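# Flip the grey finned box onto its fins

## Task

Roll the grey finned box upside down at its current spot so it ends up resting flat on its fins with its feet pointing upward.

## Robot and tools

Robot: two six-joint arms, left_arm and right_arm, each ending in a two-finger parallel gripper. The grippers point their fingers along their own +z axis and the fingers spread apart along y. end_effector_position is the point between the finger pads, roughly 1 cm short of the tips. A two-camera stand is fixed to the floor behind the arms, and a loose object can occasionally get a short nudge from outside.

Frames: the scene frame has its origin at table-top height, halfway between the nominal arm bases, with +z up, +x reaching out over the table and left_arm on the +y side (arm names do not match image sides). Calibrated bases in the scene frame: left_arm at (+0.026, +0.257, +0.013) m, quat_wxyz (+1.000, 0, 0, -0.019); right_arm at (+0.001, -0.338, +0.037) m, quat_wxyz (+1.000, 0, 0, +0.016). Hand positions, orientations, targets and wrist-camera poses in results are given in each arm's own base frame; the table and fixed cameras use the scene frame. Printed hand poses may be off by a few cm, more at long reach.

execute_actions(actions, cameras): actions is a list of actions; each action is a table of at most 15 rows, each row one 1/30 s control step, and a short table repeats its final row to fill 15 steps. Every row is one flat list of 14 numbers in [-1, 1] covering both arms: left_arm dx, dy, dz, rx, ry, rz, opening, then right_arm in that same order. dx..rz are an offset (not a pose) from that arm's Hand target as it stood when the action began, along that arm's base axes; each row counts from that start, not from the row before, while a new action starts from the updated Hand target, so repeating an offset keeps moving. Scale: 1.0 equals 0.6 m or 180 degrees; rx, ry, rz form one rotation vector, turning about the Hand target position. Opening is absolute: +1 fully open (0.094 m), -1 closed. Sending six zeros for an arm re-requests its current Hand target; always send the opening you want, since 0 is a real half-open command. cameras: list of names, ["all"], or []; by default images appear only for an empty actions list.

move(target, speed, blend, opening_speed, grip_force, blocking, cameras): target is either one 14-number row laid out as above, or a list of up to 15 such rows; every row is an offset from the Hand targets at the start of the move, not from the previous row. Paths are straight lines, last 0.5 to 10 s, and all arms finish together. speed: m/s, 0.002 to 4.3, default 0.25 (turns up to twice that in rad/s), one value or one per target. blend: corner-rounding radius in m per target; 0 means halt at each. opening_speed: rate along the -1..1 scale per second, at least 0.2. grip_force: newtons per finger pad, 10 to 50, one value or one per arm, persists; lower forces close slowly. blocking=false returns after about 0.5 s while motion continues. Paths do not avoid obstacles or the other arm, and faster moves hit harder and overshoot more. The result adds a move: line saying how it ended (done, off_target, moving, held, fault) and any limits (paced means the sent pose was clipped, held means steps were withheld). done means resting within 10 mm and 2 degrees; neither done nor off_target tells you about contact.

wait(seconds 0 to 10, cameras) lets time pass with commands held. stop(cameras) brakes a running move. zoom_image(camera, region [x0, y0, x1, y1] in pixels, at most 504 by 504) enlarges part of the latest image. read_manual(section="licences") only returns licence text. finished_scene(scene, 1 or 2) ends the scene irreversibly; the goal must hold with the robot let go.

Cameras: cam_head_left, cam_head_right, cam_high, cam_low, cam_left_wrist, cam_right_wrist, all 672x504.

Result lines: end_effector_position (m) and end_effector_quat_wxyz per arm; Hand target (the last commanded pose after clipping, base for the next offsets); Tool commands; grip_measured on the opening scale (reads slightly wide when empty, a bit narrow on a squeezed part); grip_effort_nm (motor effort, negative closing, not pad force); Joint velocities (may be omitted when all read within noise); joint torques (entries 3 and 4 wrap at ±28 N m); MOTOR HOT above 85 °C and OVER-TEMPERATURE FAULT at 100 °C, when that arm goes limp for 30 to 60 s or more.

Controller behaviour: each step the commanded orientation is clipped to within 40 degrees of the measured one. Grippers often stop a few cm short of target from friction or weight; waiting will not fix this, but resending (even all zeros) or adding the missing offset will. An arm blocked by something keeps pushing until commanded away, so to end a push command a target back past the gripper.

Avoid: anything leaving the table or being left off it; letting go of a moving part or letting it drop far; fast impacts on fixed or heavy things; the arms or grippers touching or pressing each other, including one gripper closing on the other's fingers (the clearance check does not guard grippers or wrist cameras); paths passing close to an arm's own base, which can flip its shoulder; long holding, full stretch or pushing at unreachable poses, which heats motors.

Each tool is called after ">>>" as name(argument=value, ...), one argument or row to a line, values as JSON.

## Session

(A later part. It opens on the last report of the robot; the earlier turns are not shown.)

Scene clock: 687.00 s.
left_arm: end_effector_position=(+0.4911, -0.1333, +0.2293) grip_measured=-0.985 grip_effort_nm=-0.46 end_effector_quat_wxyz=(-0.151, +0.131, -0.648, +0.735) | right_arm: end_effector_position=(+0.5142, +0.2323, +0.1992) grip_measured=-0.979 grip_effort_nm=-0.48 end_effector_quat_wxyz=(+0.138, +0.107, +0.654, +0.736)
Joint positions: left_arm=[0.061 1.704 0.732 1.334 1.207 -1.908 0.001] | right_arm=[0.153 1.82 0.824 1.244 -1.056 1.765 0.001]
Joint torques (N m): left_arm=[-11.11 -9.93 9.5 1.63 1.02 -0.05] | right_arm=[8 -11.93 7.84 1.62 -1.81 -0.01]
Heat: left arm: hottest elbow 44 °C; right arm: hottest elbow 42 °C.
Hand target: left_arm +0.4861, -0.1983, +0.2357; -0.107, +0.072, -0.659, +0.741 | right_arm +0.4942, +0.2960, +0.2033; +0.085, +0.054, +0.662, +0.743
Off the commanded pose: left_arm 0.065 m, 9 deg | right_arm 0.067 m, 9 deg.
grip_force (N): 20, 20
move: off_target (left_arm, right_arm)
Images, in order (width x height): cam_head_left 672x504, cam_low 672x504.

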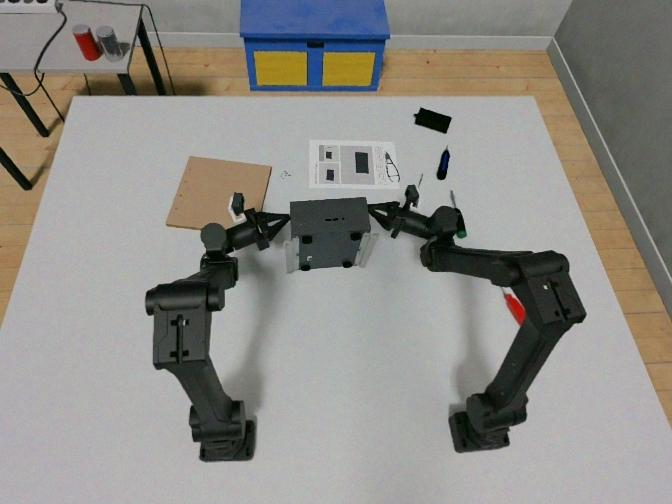

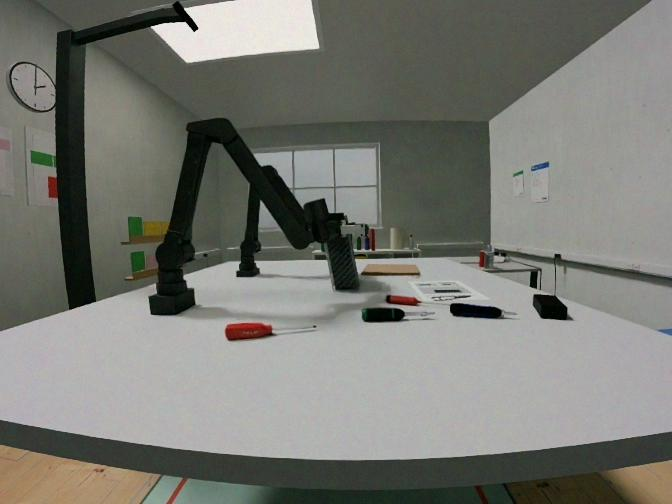

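>>> move(
  target=[0.022,0,-0.007,0,0,0,-1,0.022,0,-0.006,0,0,0,-1],
  speed=0.03,
)

>>> move(
  target=[0.02,0,-0.008,0,0,0,-1,0.02,0,-0.007,0,0,0,-1],
  speed=0.03,
  cameras=["cam_head_left","cam_low"],
)

>>> zoom_image(
  camera="cam_head_left",
  region=[240, 180, 440, 320],
)

>>> zoom_image(
  camera="cam_low",
  region=[270, 200, 390, 310],
)

Scene clock: 696.80 s.
left_arm: end_effector_position=(+0.5021, -0.1306, +0.2288) grip_measured=-0.985 grip_effort_nm=-0.46 end_effector_quat_wxyz=(-0.154, +0.128, -0.648, +0.735) | right_arm: end_effector_position=(+0.5247, +0.2342, +0.1993) grip_measured=-0.979 grip_effort_nm=-0.48 end_effector_quat_wxyz=(+0.137, +0.100, +0.654, +0.737)
Joint positions: left_arm=[0.066 1.729 0.765 1.334 1.214 -1.908 0.001] | right_arm=[0.152 1.845 0.862 1.244 -1.069 1.769 0.001]
Joint torques (N m): left_arm=[-11.28 -9.7 9.63 1.61 0.81 -0.06] | right_arm=[7.3 -12.34 8.16 1.32 -1.47 0.01]
Heat: left arm: hottest elbow 44 °C; right arm: hottest elbow 42 °C.
Hand target: left_arm +0.4994, -0.1981, +0.2316; -0.107, +0.072, -0.659, +0.741 | right_arm +0.5073, +0.2961, +0.1997; +0.085, +0.054, +0.662, +0.743
Off the commanded pose: left_arm 0.068 m, 8 deg | right_arm 0.064 m, 8 deg.
grip_force (N): 20, 20
move: off_target (left_arm, right_arm)

Scene clock: 697.93 s.
left_arm: end_effector_position=(+0.5163, -0.1273, +0.2269) grip_measured=-0.985 grip_effort_nm=-0.45 end_effector_quat_wxyz=(-0.158, +0.127, -0.648, +0.735) | right_arm: end_effector_position=(+0.5359, +0.2365, +0.1988) grip_measured=-0.979 grip_effort_nm=-0.48 end_effector_quat_wxyz=(+0.137, +0.094, +0.654, +0.738)
Joint positions: left_arm=[0.071 1.761 0.805 1.334 1.213 -1.908 0.001] | right_arm=[0.152 1.872 0.901 1.244 -1.077 1.771 0.001]
Joint torques (N m): left_arm=[-11.75 -10.23 9.17 1.61 0.94 -0.07] | right_arm=[7.12 -11.87 7.75 1.03 -1.33 0.01]
Heat: left arm: hottest elbow 43 °C; right arm: hottest elbow 42 °C.
Hand target: left_arm +0.5113, -0.1983, +0.2267; -0.107, +0.072, -0.659, +0.741 | right_arm +0.5194, +0.2961, +0.1955; +0.085, +0.054, +0.662, +0.743
Off the commanded pose: left_arm 0.071 m, 9 deg | right_arm 0.062 m, 8 deg.
grip_force (N): 20, 20
move: off_target (left_arm, right_arm)
Images, in order (width x height): cam_head_left 672x504, cam_low 672x504.

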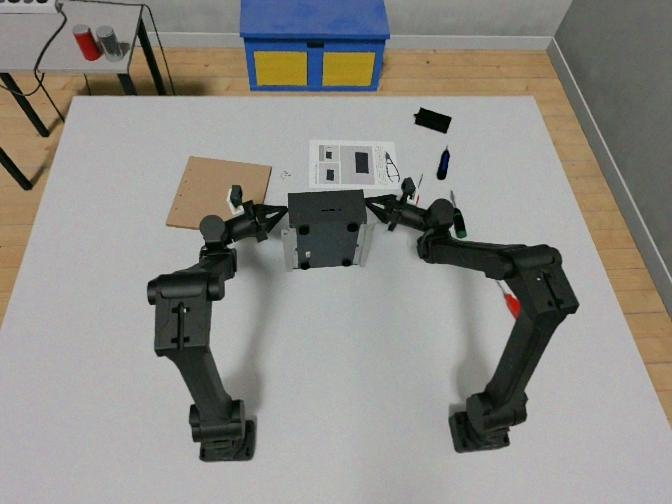

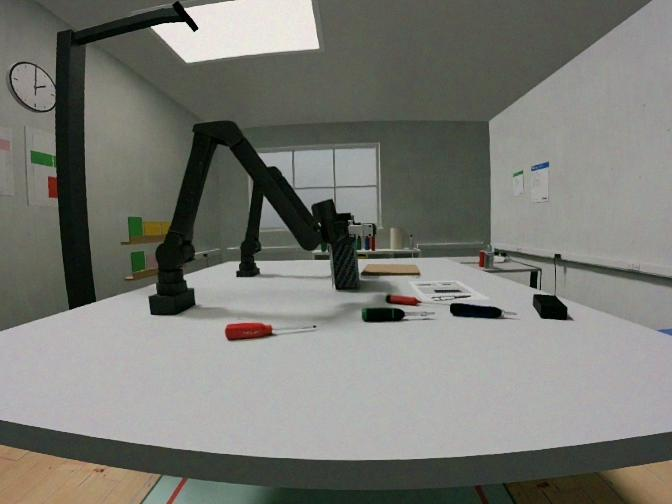

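Scaled by 2.520.

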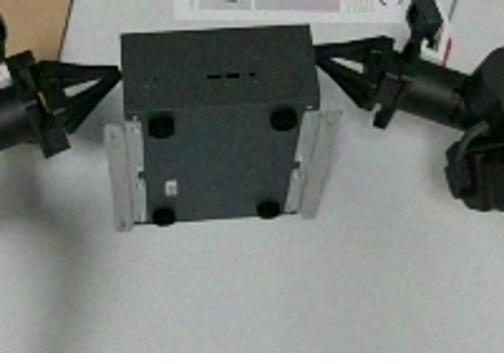

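Scaled by 4.200.

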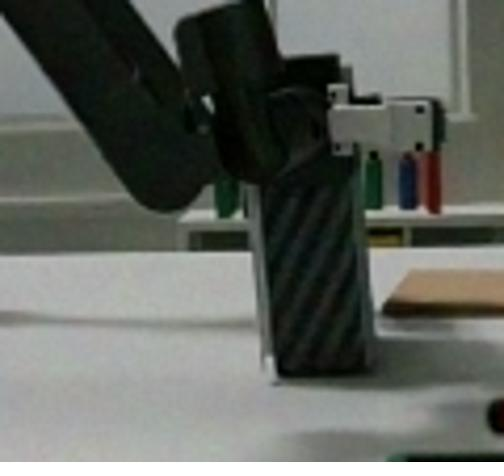

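>>> move(
  target=[0.018,0.01,-0.008,0,0,0,-1,0.018,0,-0.006,0,0,0,-1],
  speed=0.03,
  cameras=["cam_head_left","cam_low"],
)

>>> zoom_image(
  camera="cam_head_left",
  region=[240, 180, 440, 320],
)

>>> zoom_image(
  camera="cam_low",
  region=[310, 220, 390, 300],
)

Scene clock: 709.40 s.
left_arm: end_effector_position=(+0.5295, -0.1236, +0.2244) grip_measured=-0.985 grip_effort_nm=-0.46 end_effector_quat_wxyz=(-0.161, +0.124, -0.648, +0.734) | right_arm: end_effector_position=(+0.5461, +0.2387, +0.1982) grip_measured=-0.979 grip_effort_nm=-0.49 end_effector_quat_wxyz=(+0.136, +0.089, +0.654, +0.739)
Joint positions: left_arm=[0.077 1.793 0.844 1.334 1.219 -1.908 0.001] | right_arm=[0.152 1.895 0.937 1.24 -1.085 1.774 0.001]
Joint torques (N m): left_arm=[-10.99 -10.7 8.75 2.06 1.17 -0.19] | right_arm=[6.36 -12.28 7.54 1.16 -1.26 -0.04]
Heat: left arm: hottest elbow 43 °C; right arm: hottest elbow 41 °C.
Hand target: left_arm +0.5222, -0.1921, +0.2219; -0.107, +0.072, -0.659, +0.741 | right_arm +0.5301, +0.2961, +0.1920; +0.085, +0.054, +0.662, +0.743
Off the commanded pose: left_arm 0.069 m, 9 deg | right_arm 0.060 m, 7 deg.
grip_force (N): 20, 20
move: off_target (left_arm, right_arm)
Images, in order (width x height): cam_head_left 672x504, cam_low 672x504.

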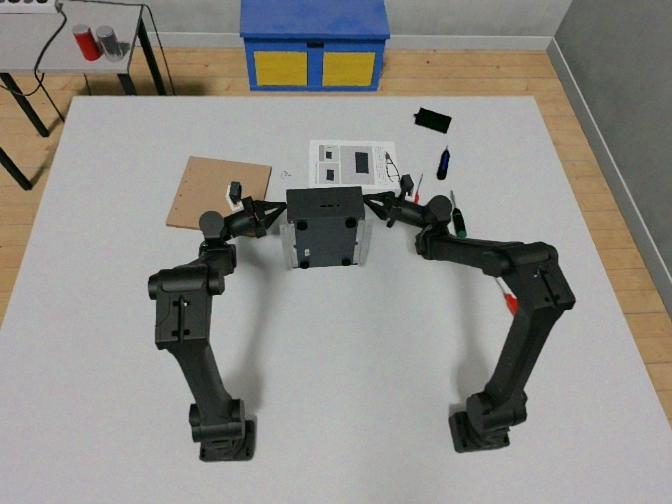

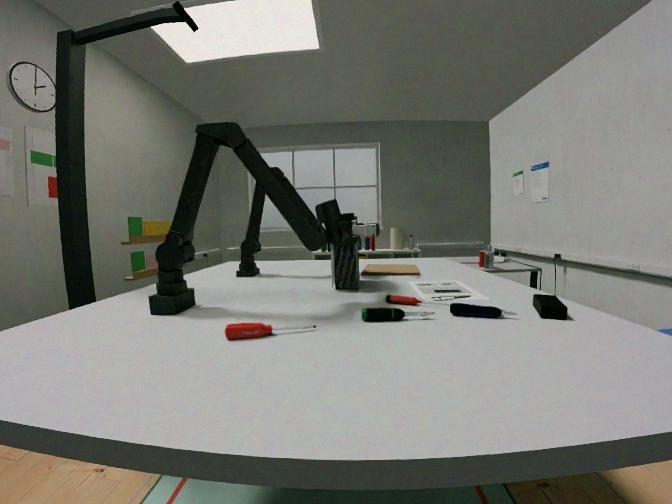

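Scaled by 2.520.

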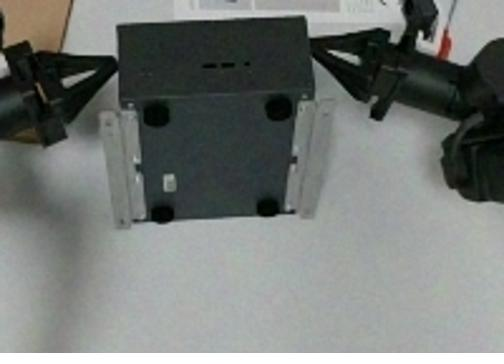

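Scaled by 6.300.

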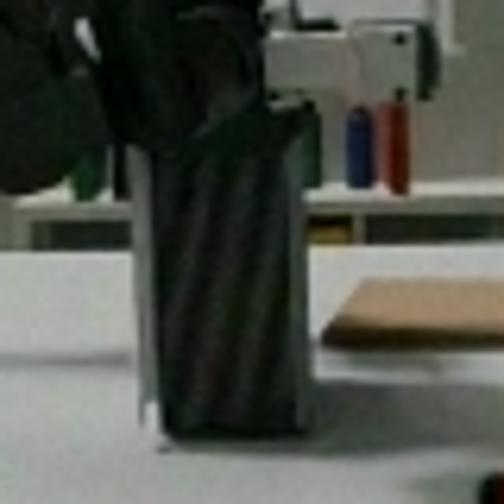

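>>> move(
  target=[0.018,0.006,-0.01,0,0,0,-1,0.02,0,-0.01,0,0,0,-1],
  speed=0.03,
  cameras=["cam_head_left","cam_low"],
)

>>> zoom_image(
  camera="cam_head_left",
  region=[240, 180, 440, 320],
)

>>> zoom_image(
  camera="cam_low",
  region=[310, 220, 390, 300],
)

Scene clock: 718.03 s.
left_arm: end_effector_position=(+0.5387, -0.1213, +0.2226) grip_measured=-0.985 grip_effort_nm=-0.45 end_effector_quat_wxyz=(-0.160, +0.118, -0.650, +0.734) | right_arm: end_effector_position=(+0.5551, +0.2404, +0.1970) grip_measured=-0.979 grip_effort_nm=-0.48 end_effector_quat_wxyz=(+0.135, +0.084, +0.654, +0.740)
Joint positions: left_arm=[0.081 1.819 0.877 1.337 1.233 -1.91 0.001] | right_arm=[0.151 1.919 0.97 1.24 -1.094 1.778 0.001]
Joint torques (N m): left_arm=[-10.75 -10.52 8.51 2.3 0.88 -0.21] | right_arm=[7 -11.93 7.87 1.13 -1.05 -0.01]
Heat: left arm: hottest elbow 43 °C; right arm: hottest elbow 41 °C.
Hand target: left_arm +0.5329, -0.1885, +0.2160; -0.107, +0.072, -0.659, +0.741 | right_arm +0.5422, +0.2960, +0.1859; +0.085, +0.054, +0.662, +0.743
Off the commanded pose: left_arm 0.068 m, 8 deg | right_arm 0.058 m, 7 deg.
grip_force (N): 20, 20
move: off_target (left_arm, right_arm)
Images, in order (width x height): cam_head_left 672x504, cam_low 672x504.

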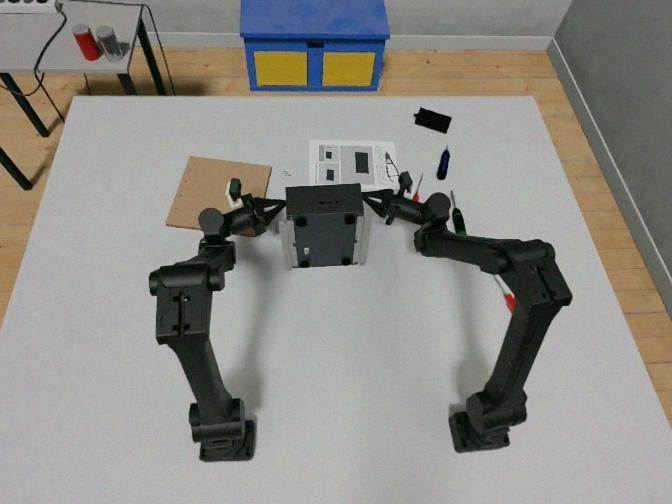

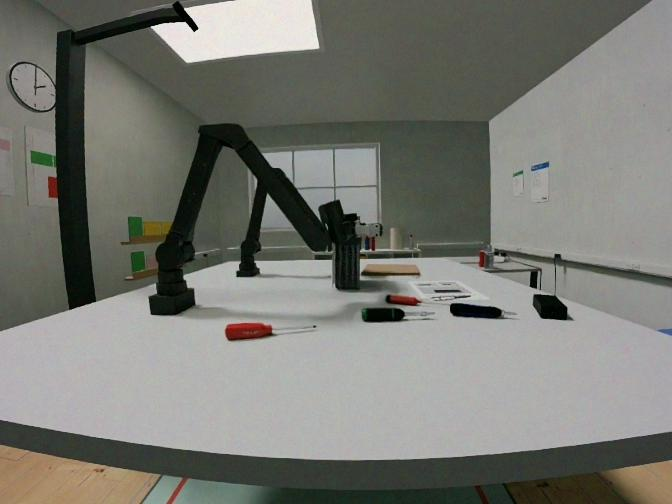

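Scaled by 2.520.

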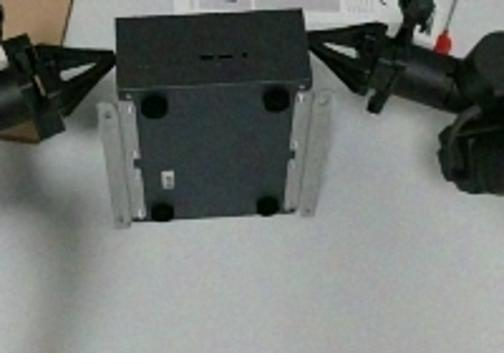

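Scaled by 6.300.

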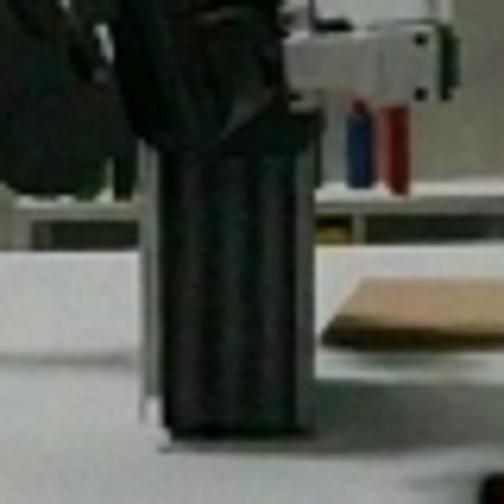

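>>> move(
  target=[0.014,0.01,-0.01,0,0,0,-1,0.014,-0.01,-0.01,0,0,0,-1],
  speed=0.03,
  cameras=["cam_head_left","cam_low"],
)

>>> zoom_image(
  camera="cam_head_left",
  region=[240, 180, 440, 320],
)

>>> zoom_image(
  camera="cam_low",
  region=[310, 220, 390, 300],
)

Scene clock: 726.67 s.
left_arm: end_effector_position=(+0.5462, -0.1223, +0.2230) grip_measured=-0.985 grip_effort_nm=-0.46 end_effector_quat_wxyz=(-0.160, +0.106, -0.651, +0.735) | right_arm: end_effector_position=(+0.5627, +0.2382, +0.1927) grip_measured=-0.979 grip_effort_nm=-0.48 end_effector_quat_wxyz=(+0.131, +0.083, +0.655, +0.740)
Joint positions: left_arm=[0.08 1.844 0.91 1.358 1.248 -1.924 0.001] | right_arm=[0.143 1.942 0.996 1.24 -1.109 1.786 0.001]
Joint torques (N m): left_arm=[-9.7 -10.46 8.13 2.15 0.72 -0.19] | right_arm=[6.3 -11.4 7.68 1.68 -0.91 0.01]
Heat: left arm: hottest elbow 42 °C; right arm: hottest elbow 41 °C.
Hand target: left_arm +0.5413, -0.1826, +0.2099; -0.107, +0.072, -0.659, +0.741 | right_arm +0.5507, +0.2900, +0.1799; +0.085, +0.054, +0.662, +0.743
Off the commanded pose: left_arm 0.062 m, 7 deg | right_arm 0.055 m, 6 deg.
grip_force (N): 20, 20
move: off_target (left_arm, right_arm)
Images, in order (width x height): cam_head_left 672x504, cam_low 672x504.

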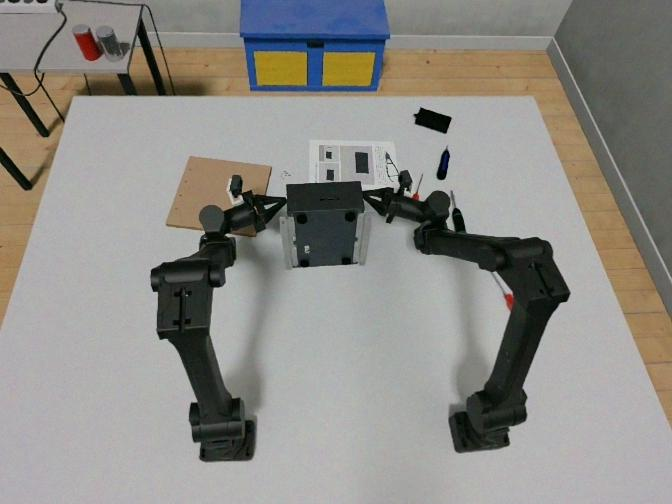

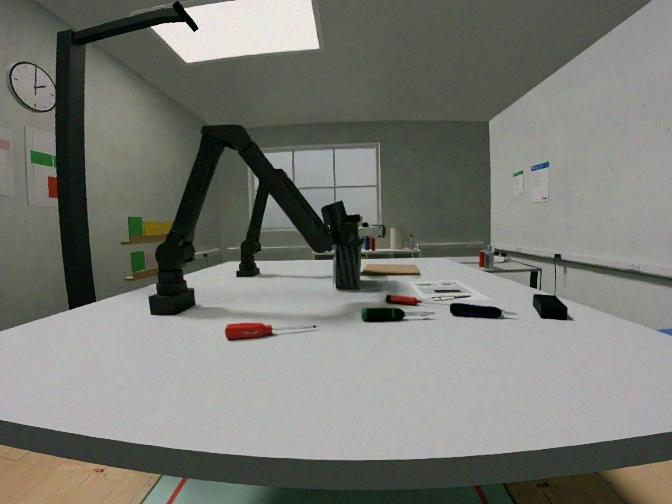

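Scaled by 2.520.

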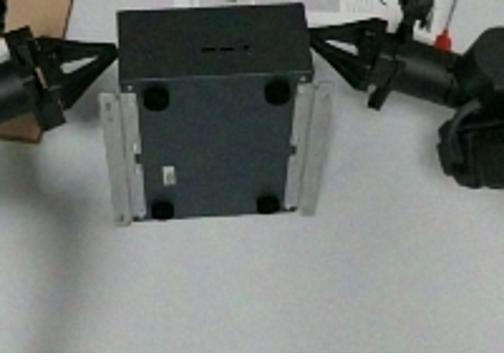

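Scaled by 6.300.

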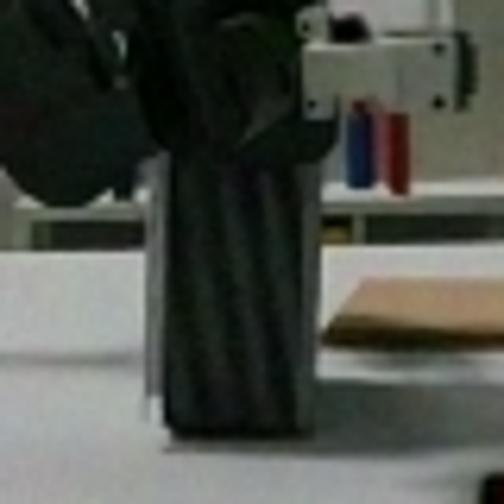

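>>> move(
  target=[0,0.05,0.01,0,0,0,-1,0,-0.04,0.012,0,0,0,-1],
  speed=0.03,
  cameras=["cam_head_left","cam_low"],
)

>>> zoom_image(
  camera="cam_head_left",
  region=[240, 180, 440, 320],
)

>>> zoom_image(
  camera="cam_low",
  region=[310, 220, 390, 300],
)

Scene clock: 738.30 s.
left_arm: end_effector_position=(+0.5389, -0.1204, +0.2221) grip_measured=-0.985 grip_effort_nm=-0.45 end_effector_quat_wxyz=(-0.135, +0.095, -0.655, +0.737) | right_arm: end_effector_position=(+0.5554, +0.2393, +0.1916) grip_measured=-0.979 grip_effort_nm=-0.48 end_effector_quat_wxyz=(+0.108, +0.074, +0.659, +0.740)
Joint positions: left_arm=[0.09 1.859 0.92 1.43 1.306 -2.01 0.001] | right_arm=[0.141 1.942 0.996 1.247 -1.157 1.816 0.001]
Joint torques (N m): left_arm=[-5.89 -10.99 8.65 2.07 0.28 -0.22] | right_arm=[3.14 -13.1 7.32 2 -0.6 0]
Heat: left arm: hottest elbow 42 °C; right arm: hottest elbow 40 °C.
Hand target: left_arm +0.5413, -0.1526, +0.2159; -0.107, +0.072, -0.659, +0.741 | right_arm +0.5506, +0.2661, +0.1871; +0.085, +0.054, +0.662, +0.743
Off the commanded pose: left_arm 0.033 m, 4 deg | right_arm 0.027 m, 4 deg.
grip_force (N): 20, 20
move: off_target (left_arm, right_arm)
Images, in order (width x height): cam_head_left 672x504, cam_low 672x504.

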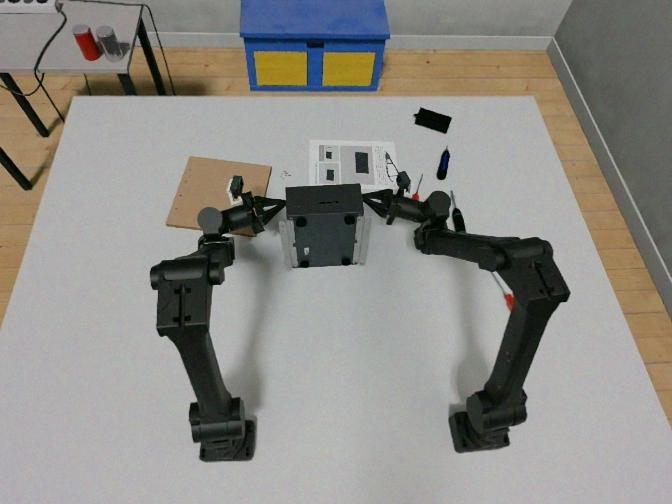

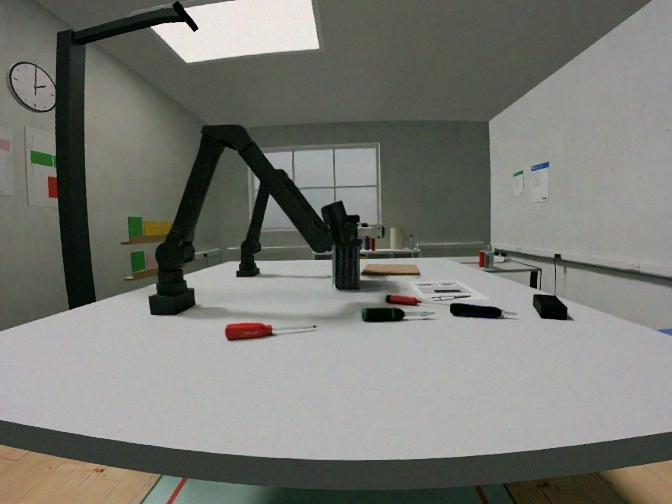

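Scaled by 2.520.

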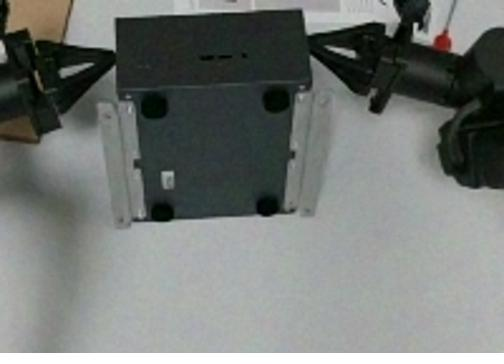

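Scaled by 6.300.

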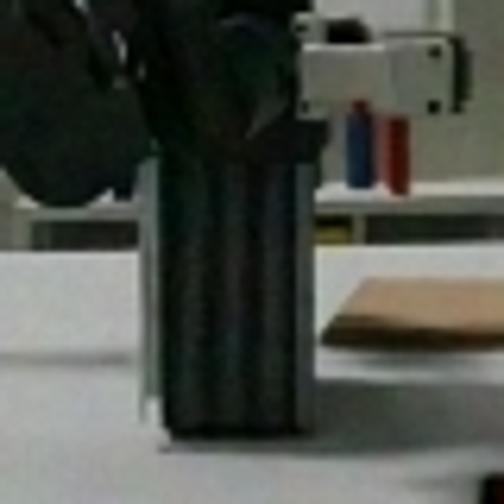

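>>> move(
  target=[0,0.07,0.005,0,0,0,-1,0,-0.058,0.006,0,0,0,-1],
  speed=0.03,
)

>>> move(
  target=[0,0.12,0,0,0,0,-1,0,-0.12,0,0,0,0,-1],
  speed=0.08,
  cameras=["cam_head_left","cam_low"],
)

>>> zoom_image(
  camera="cam_head_left",
  region=[240, 180, 440, 320],
)

>>> zoom_image(
  camera="cam_low",
  region=[310, 220, 390, 300],
)

Scene clock: 749.60 s.
left_arm: end_effector_position=(+0.5319, -0.1168, +0.2194) grip_measured=-0.985 grip_effort_nm=-0.45 end_effector_quat_wxyz=(+0.110, -0.076, +0.667, -0.733) | right_arm: end_effector_position=(+0.5431, +0.2385, +0.1905) grip_measured=-0.979 grip_effort_nm=-0.48 end_effector_quat_wxyz=(+0.078, +0.054, +0.664, +0.742)
Joint positions: left_arm=[0.104 1.875 0.938 1.493 1.384 -2.083 0.001] | right_arm=[0.134 1.949 0.996 1.299 -1.232 1.874 0.001]
Joint torques (N m): left_arm=[0.09 -11.99 8.35 1.74 -0.17 -0.23] | right_arm=[-1.26 -13.86 6.48 2.21 0.06 -0.05]
Heat: left arm: hottest elbow 43 °C; right arm: hottest elbow 40 °C.
Hand target: left_arm +0.5414, -0.1106, +0.2190; +0.107, -0.072, +0.659, -0.741 | right_arm +0.5507, +0.2312, +0.1908; +0.085, +0.054, +0.662, +0.743
Off the commanded pose: left_arm 0.011 m, 2 deg | right_arm 0.010 m, 1 deg.
joint sent to its limit (left arm) — joint 6 (wrist roll), lower limit. The joint targets still meet the commanded pose.
grip_force (N): 20, 20
move: off_target (left_arm)

Scene clock: 751.37 s.
left_arm: end_effector_position=(+0.5325, -0.0439, +0.2116) grip_measured=-0.985 grip_effort_nm=-0.45 end_effector_quat_wxyz=(+0.121, -0.096, +0.688, -0.709) | right_arm: end_effector_position=(+0.5432, +0.1652, +0.1889) grip_measured=-0.979 grip_effort_nm=-0.48 end_effector_quat_wxyz=(+0.079, +0.058, +0.665, +0.741)
Joint positions: left_arm=[0.25 1.875 0.955 1.464 1.504 -2.083 0.001] | right_arm=[-0.008 1.981 0.996 1.523 -1.356 2.08 0.001]
Joint torques (N m): left_arm=[-0.44 -13.57 8.76 1.09 -0.17 -0.23] | right_arm=[-1.67 -13.51 6.54 1.98 0.18 -0.02]
Heat: left arm: hottest elbow 43 °C; right arm: hottest elbow 40 °C.
Hand target: left_arm +0.5413, -0.0387, +0.2189; +0.107, -0.072, +0.659, -0.741 | right_arm +0.5506, +0.1593, +0.1908; +0.085, +0.054, +0.662, +0.743
Off the commanded pose: left_arm 0.013 m, 6 deg | right_arm 0.010 m, 1 deg.
joint sent to its limit (left arm) — joint 6 (wrist roll), lower limit. The joint targets are off in orientation, not in position.
joint sent to its limit (right arm) — joint 6 (wrist roll), upper limit. The joint targets still meet the commanded pose.
grip_force (N): 20, 20
move: off_target (left_arm)
Images, in order (width x height): cam_head_left 672x504, cam_low 672x504.

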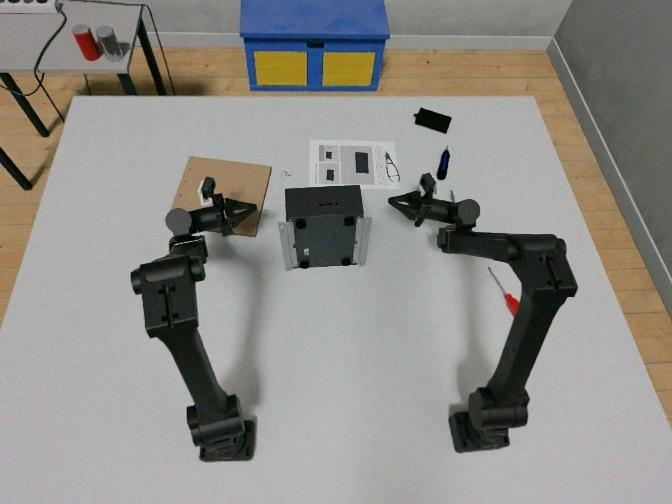

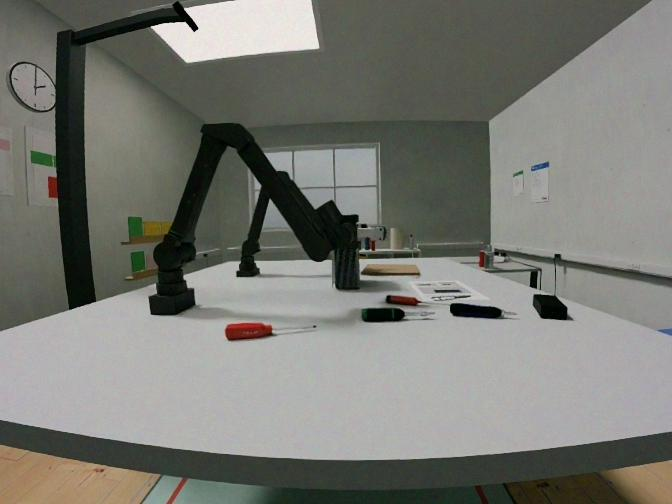

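Scaled by 2.520.

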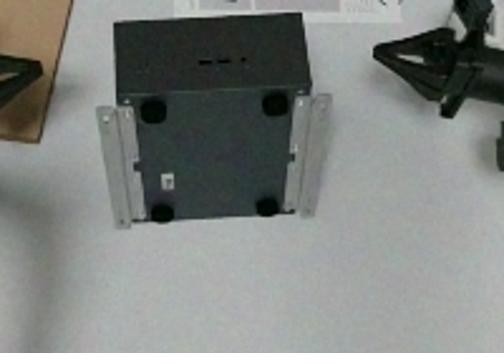

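Scaled by 6.300.

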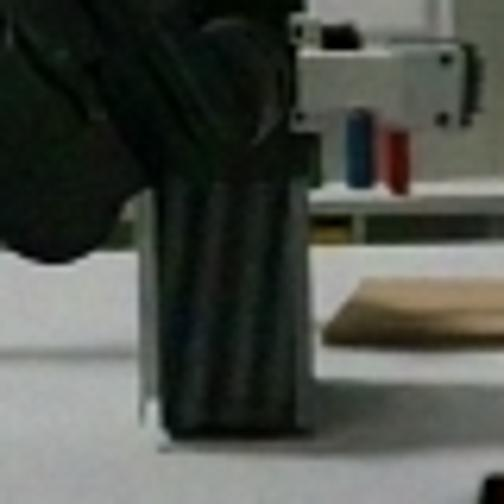

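>>> move(
  target=[-0.055,-0.01,-0.15,0.099,0.036,0,-1,-0.05,0.01,-0.15,-0.1,0.033,0,-1],
  speed=0.1,
  cameras=["cam_head_left","cam_low"],
)

>>> zoom_image(
  camera="cam_head_left",
  region=[240, 180, 440, 320],
)

Scene clock: 801.87 s.
left_arm: end_effector_position=(+0.5097, -0.0486, +0.1376) grip_measured=-0.985 grip_effort_nm=-0.45 end_effector_quat_wxyz=(+0.102, -0.088, +0.700, -0.701) | right_arm: end_effector_position=(+0.5068, +0.1628, +0.0842) grip_measured=-0.978 grip_effort_nm=-0.48 end_effector_quat_wxyz=(+0.041, +0.096, +0.772, +0.627)
Joint positions: left_arm=[0.253 1.962 0.876 1.362 1.554 -1.828 0.001] | right_arm=[-0.008 1.844 0.946 0.02 -1.292 0.772 0.001]
Joint torques (N m): left_arm=[0.09 -12.57 4.77 1.26 -0.01 0.01] | right_arm=[-0.56 -15.03 8.27 1.2 -0.4 -0.19]
Heat: left arm: hottest elbow 42 °C; right arm: hottest elbow 38 °C.
Hand target: left_arm +0.5083, -0.0445, +0.1289; +0.080, -0.096, +0.770, -0.625 | right_arm +0.5206, +0.1653, +0.1008; +0.058, +0.078, +0.773, +0.627
Off the commanded pose: left_arm 0.010 m, 12 deg | right_arm 0.022 m, 3 deg.
joint sent to its limit (left arm) — joint 5 (wrist yaw), upper limit. The joint targets are off in orientation, not in position.
grip_force (N): 20, 20
move: off_target (left_arm, right_arm)
Images, in order (width x height): cam_head_left 672x504, cam_low 672x504.

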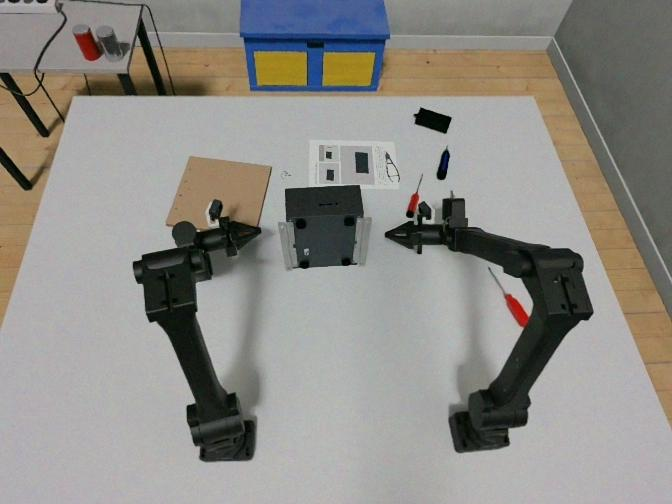

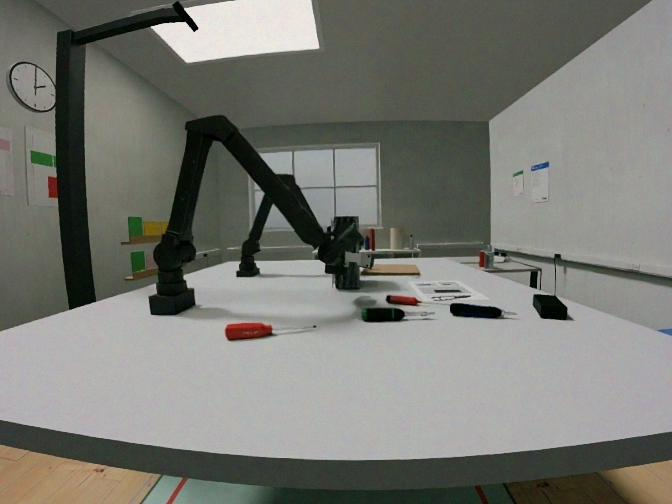

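Scaled by 2.520.

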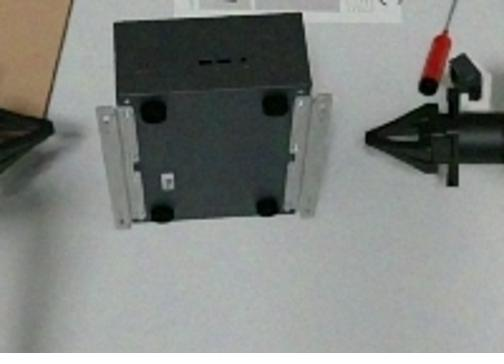

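>>> move(
  target=[-0.045,-0.035,-0.125,0,0,0.02,-1,-0.035,0.02,-0.075,0,0,0,-1],
  speed=0.1,
  cameras=["cam_head_left","cam_low"],
)

>>> zoom_image(
  camera="cam_head_left",
  region=[240, 180, 440, 320],
)

>>> zoom_image(
  camera="cam_low",
  region=[310, 220, 430, 330],
)

Scene clock: 825.90 s.
left_arm: end_effector_position=(+0.4698, -0.0639, +0.0432) grip_measured=-0.985 grip_effort_nm=-0.46 end_effector_quat_wxyz=(+0.088, -0.139, +0.763, -0.625) | right_arm: end_effector_position=(+0.5011, +0.1702, +0.0603) grip_measured=-0.978 grip_effort_nm=-0.49 end_effector_quat_wxyz=(+0.063, +0.080, +0.773, +0.627)
Joint positions: left_arm=[0.232 1.871 0.853 -0.156 1.348 -0.445 0.001] | right_arm=[0.008 1.891 0.899 0.204 -1.275 0.809 0.001]
Joint torques (N m): left_arm=[-1.73 -13.45 7.5 0.83 0.57 0.05] | right_arm=[0.85 -12.86 4.86 1.99 -0.36 -0.04]
Heat: left arm: hottest elbow 40 °C; right arm: hottest elbow 38 °C.
Hand target: left_arm +0.4814, -0.0656, +0.0540; +0.100, -0.120, +0.767, -0.622 | right_arm +0.4995, +0.1773, +0.0557; +0.058, +0.078, +0.773, +0.627
Off the commanded pose: left_arm 0.016 m, 3 deg | right_arm 0.009 m, 1 deg.
grip_force (N): 20, 20
move: off_target (left_arm)
Images, in order (width x height): cam_head_left 672x504, cam_low 672x504.

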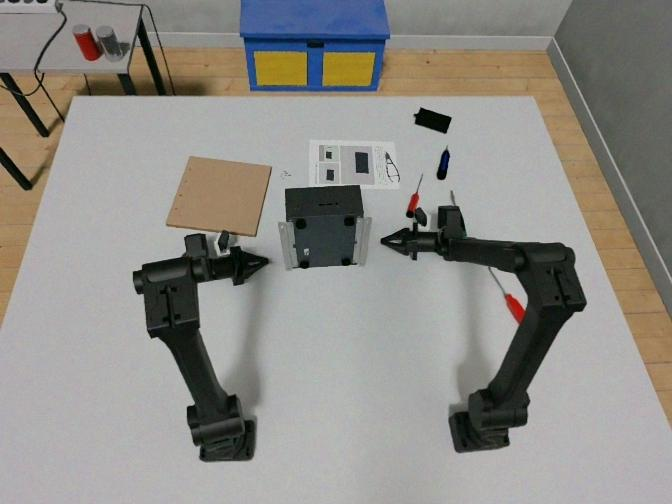

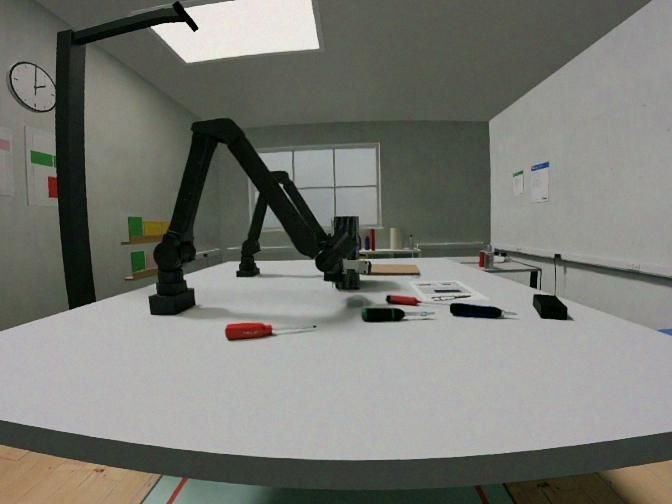

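Scaled by 2.520.

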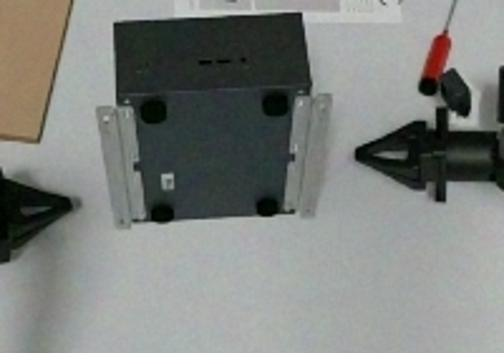

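Scaled by 4.200.

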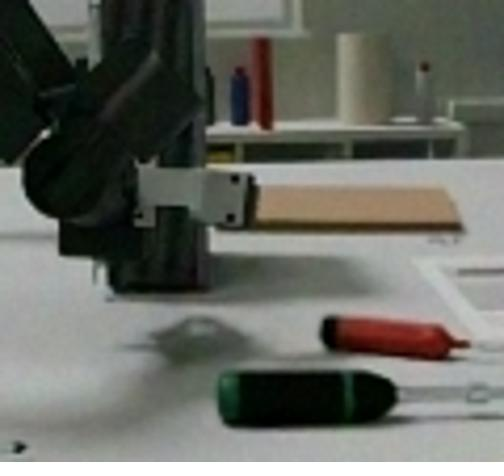

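>>> move(
  target=[0.01,-0.05,0.006,0,0,0,-1,-0.004,0.03,-0.063,0,0,0,-1],
  speed=0.06,
  cameras=["cam_head_left","cam_low"],
)

>>> zoom_image(
  camera="cam_head_left",
  region=[240, 180, 440, 320],
)

>>> zoom_image(
  camera="cam_low",
  region=[310, 220, 430, 330],
)

Scene clock: 845.07 s.
left_arm: end_effector_position=(+0.4868, -0.0922, +0.0518) grip_measured=-0.985 grip_effort_nm=-0.45 end_effector_quat_wxyz=(+0.095, -0.125, +0.767, -0.622) | right_arm: end_effector_position=(+0.4991, +0.1888, +0.0220) grip_measured=-0.978 grip_effort_nm=-0.49 end_effector_quat_wxyz=(+0.062, +0.080, +0.773, +0.626)
Joint positions: left_arm=[0.16 1.864 0.846 0.068 1.313 -0.646 0.001] | right_arm=[0.048 1.992 0.884 0.4 -1.246 0.893 0.001]
Joint torques (N m): left_arm=[-1.26 -13.92 5.26 2.1 0.49 -0.23] | right_arm=[0.5 -13.51 4.26 2.14 -0.32 -0.02]
Heat: left arm: hottest elbow 41 °C; right arm: hottest elbow 38 °C.
Hand target: left_arm +0.4873, -0.0957, +0.0575; +0.099, -0.120, +0.767, -0.622 | right_arm +0.4971, +0.1954, +0.0178; +0.058, +0.078, +0.773, +0.627
Off the commanded pose: left_arm 0.007 m, 1 deg | right_arm 0.008 m, 1 deg.
grip_force (N): 20, 20
move: done
Images, in order (width x height): cam_head_left 672x504, cam_low 672x504.

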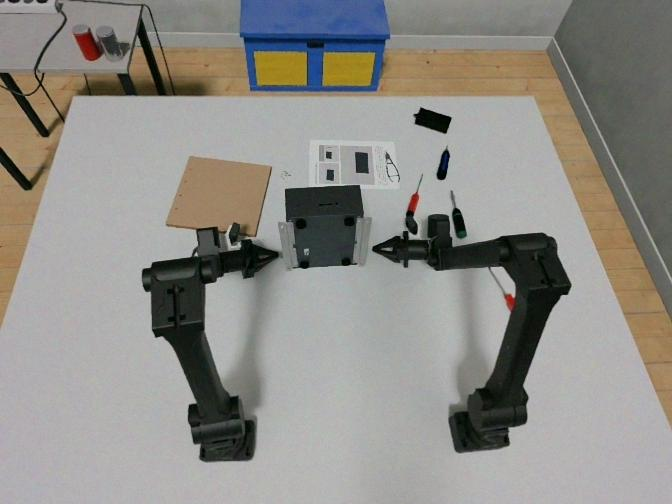

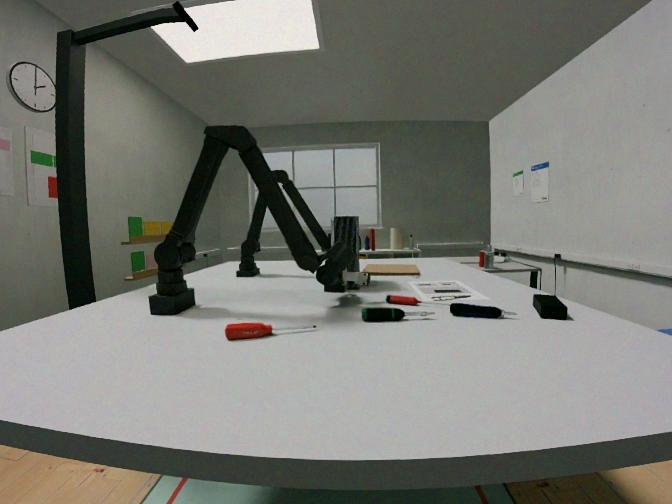

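Scaled by 2.520.

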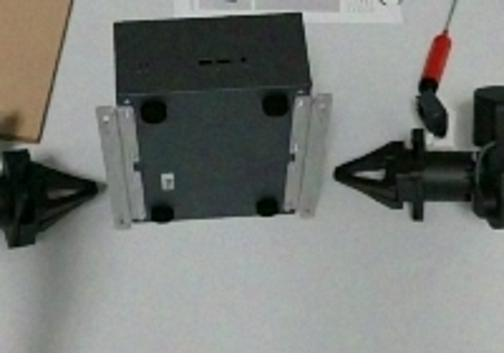

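Scaled by 4.200.

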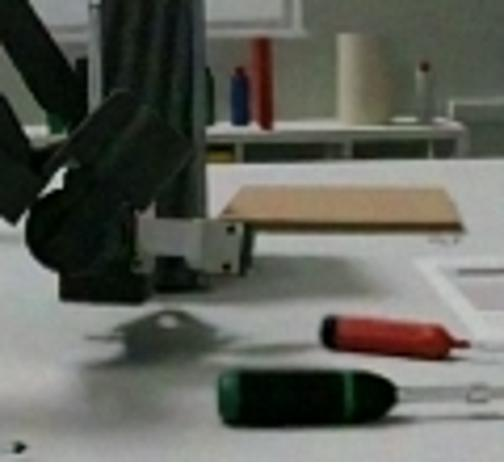

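>>> move(
  target=[-0.003,-0.045,-0.008,0,0,0,-1,-0.003,0.072,0.002,0,0,0,-1],
  speed=0.04,
  cameras=["cam_head_left"],
)

>>> zoom_image(
  camera="cam_head_left",
  region=[240, 180, 440, 320],
)

Scene clock: 857.20 s.
left_arm: end_effector_position=(+0.4864, -0.1184, +0.0519) grip_measured=-0.985 grip_effort_nm=-0.45 end_effector_quat_wxyz=(+0.100, -0.122, +0.767, -0.622) | right_arm: end_effector_position=(+0.4986, +0.2312, +0.0240) grip_measured=-0.978 grip_effort_nm=-0.48 end_effector_quat_wxyz=(+0.063, +0.080, +0.773, +0.626)
Joint positions: left_arm=[0.101 1.864 0.803 0.283 1.272 -0.813 0.001] | right_arm=[0.139 2.006 0.876 0.566 -1.171 1.045 0.001]
Joint torques (N m): left_arm=[-1.61 -12.81 5.11 2.33 0.41 -0.23] | right_arm=[0.32 -13.22 4.18 2.44 -0.21 -0.01]
Heat: left arm: hottest elbow 40 °C; right arm: hottest elbow 37 °C.
Hand target: left_arm +0.4856, -0.1226, +0.0528; +0.100, -0.120, +0.767, -0.622 | right_arm +0.4954, +0.2385, +0.0191; +0.058, +0.078, +0.773, +0.627
Off the commanded pose: left_arm 0.004 m, 0 deg | right_arm 0.009 m, 1 deg.
grip_force (N): 20, 20
move: done
Images, in order (width x height): cam_head_left 672x504.

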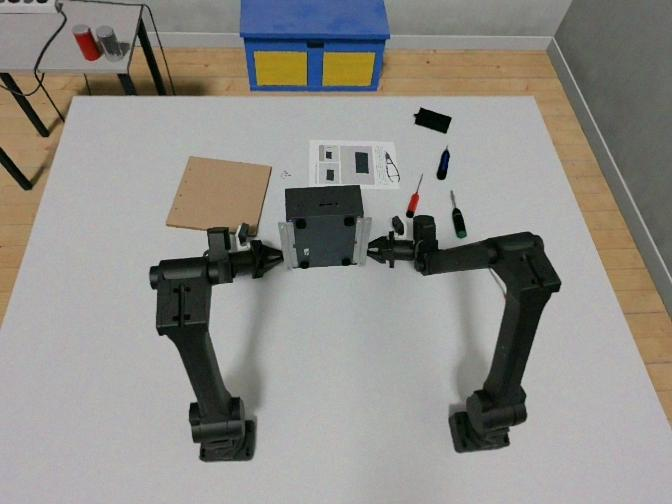

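Scaled by 2.520.

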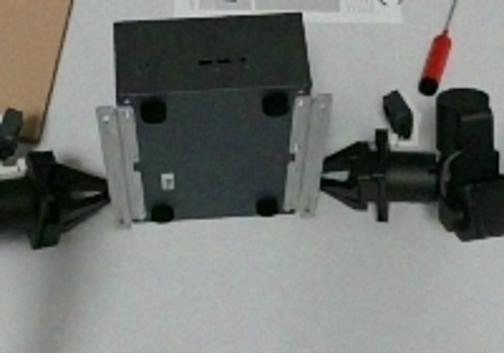

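>>> move(
  target=[0,-0.03,0,0,0,0,-1,0,0.03,0.002,0,0,0,-1],
  speed=0.03,
  cameras=["cam_head_left"],
)

>>> zoom_image(
  camera="cam_head_left",
  region=[260, 210, 380, 290],
)

Scene clock: 864.50 s.
left_arm: end_effector_position=(+0.4902, -0.1269, +0.0533) grip_measured=-0.985 grip_effort_nm=-0.46 end_effector_quat_wxyz=(+0.109, -0.128, +0.767, -0.619) | right_arm: end_effector_position=(+0.5013, +0.2329, +0.0237) grip_measured=-0.978 grip_effort_nm=-0.48 end_effector_quat_wxyz=(+0.068, +0.094, +0.772, +0.625)
Joint positions: left_arm=[0.078 1.864 0.788 0.384 1.236 -0.898 0.001] | right_arm=[0.145 2.008 0.869 0.607 -1.143 1.092 0.001]
Joint torques (N m): left_arm=[-3.08 -12.51 4.94 2.37 0.57 -0.23] | right_arm=[3.19 -12.86 4.78 2.67 -0.09 0.02]
Heat: left arm: hottest elbow 40 °C; right arm: hottest elbow 37 °C.
Hand target: left_arm +0.4856, -0.1406, +0.0528; +0.100, -0.120, +0.767, -0.622 | right_arm +0.4954, +0.2565, +0.0204; +0.058, +0.078, +0.773, +0.627
Off the commanded pose: left_arm 0.014 m, 1 deg | right_arm 0.025 m, 2 deg.
grip_force (N): 20, 20
move: off_target (left_arm, right_arm)
Images, in order (width x height): cam_head_left 672x504.

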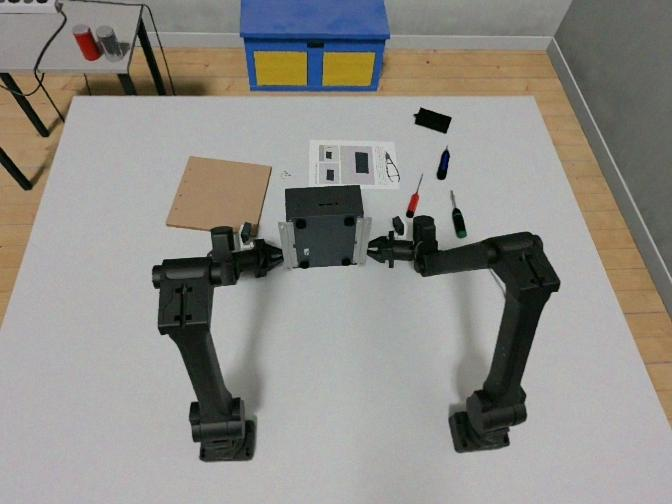

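Scaled by 4.200.

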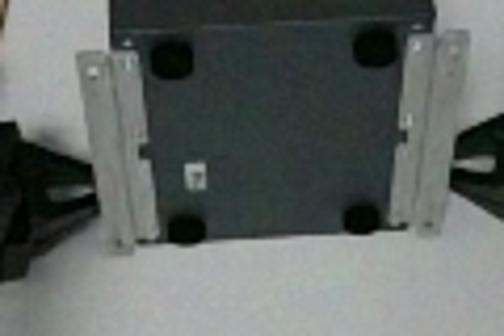

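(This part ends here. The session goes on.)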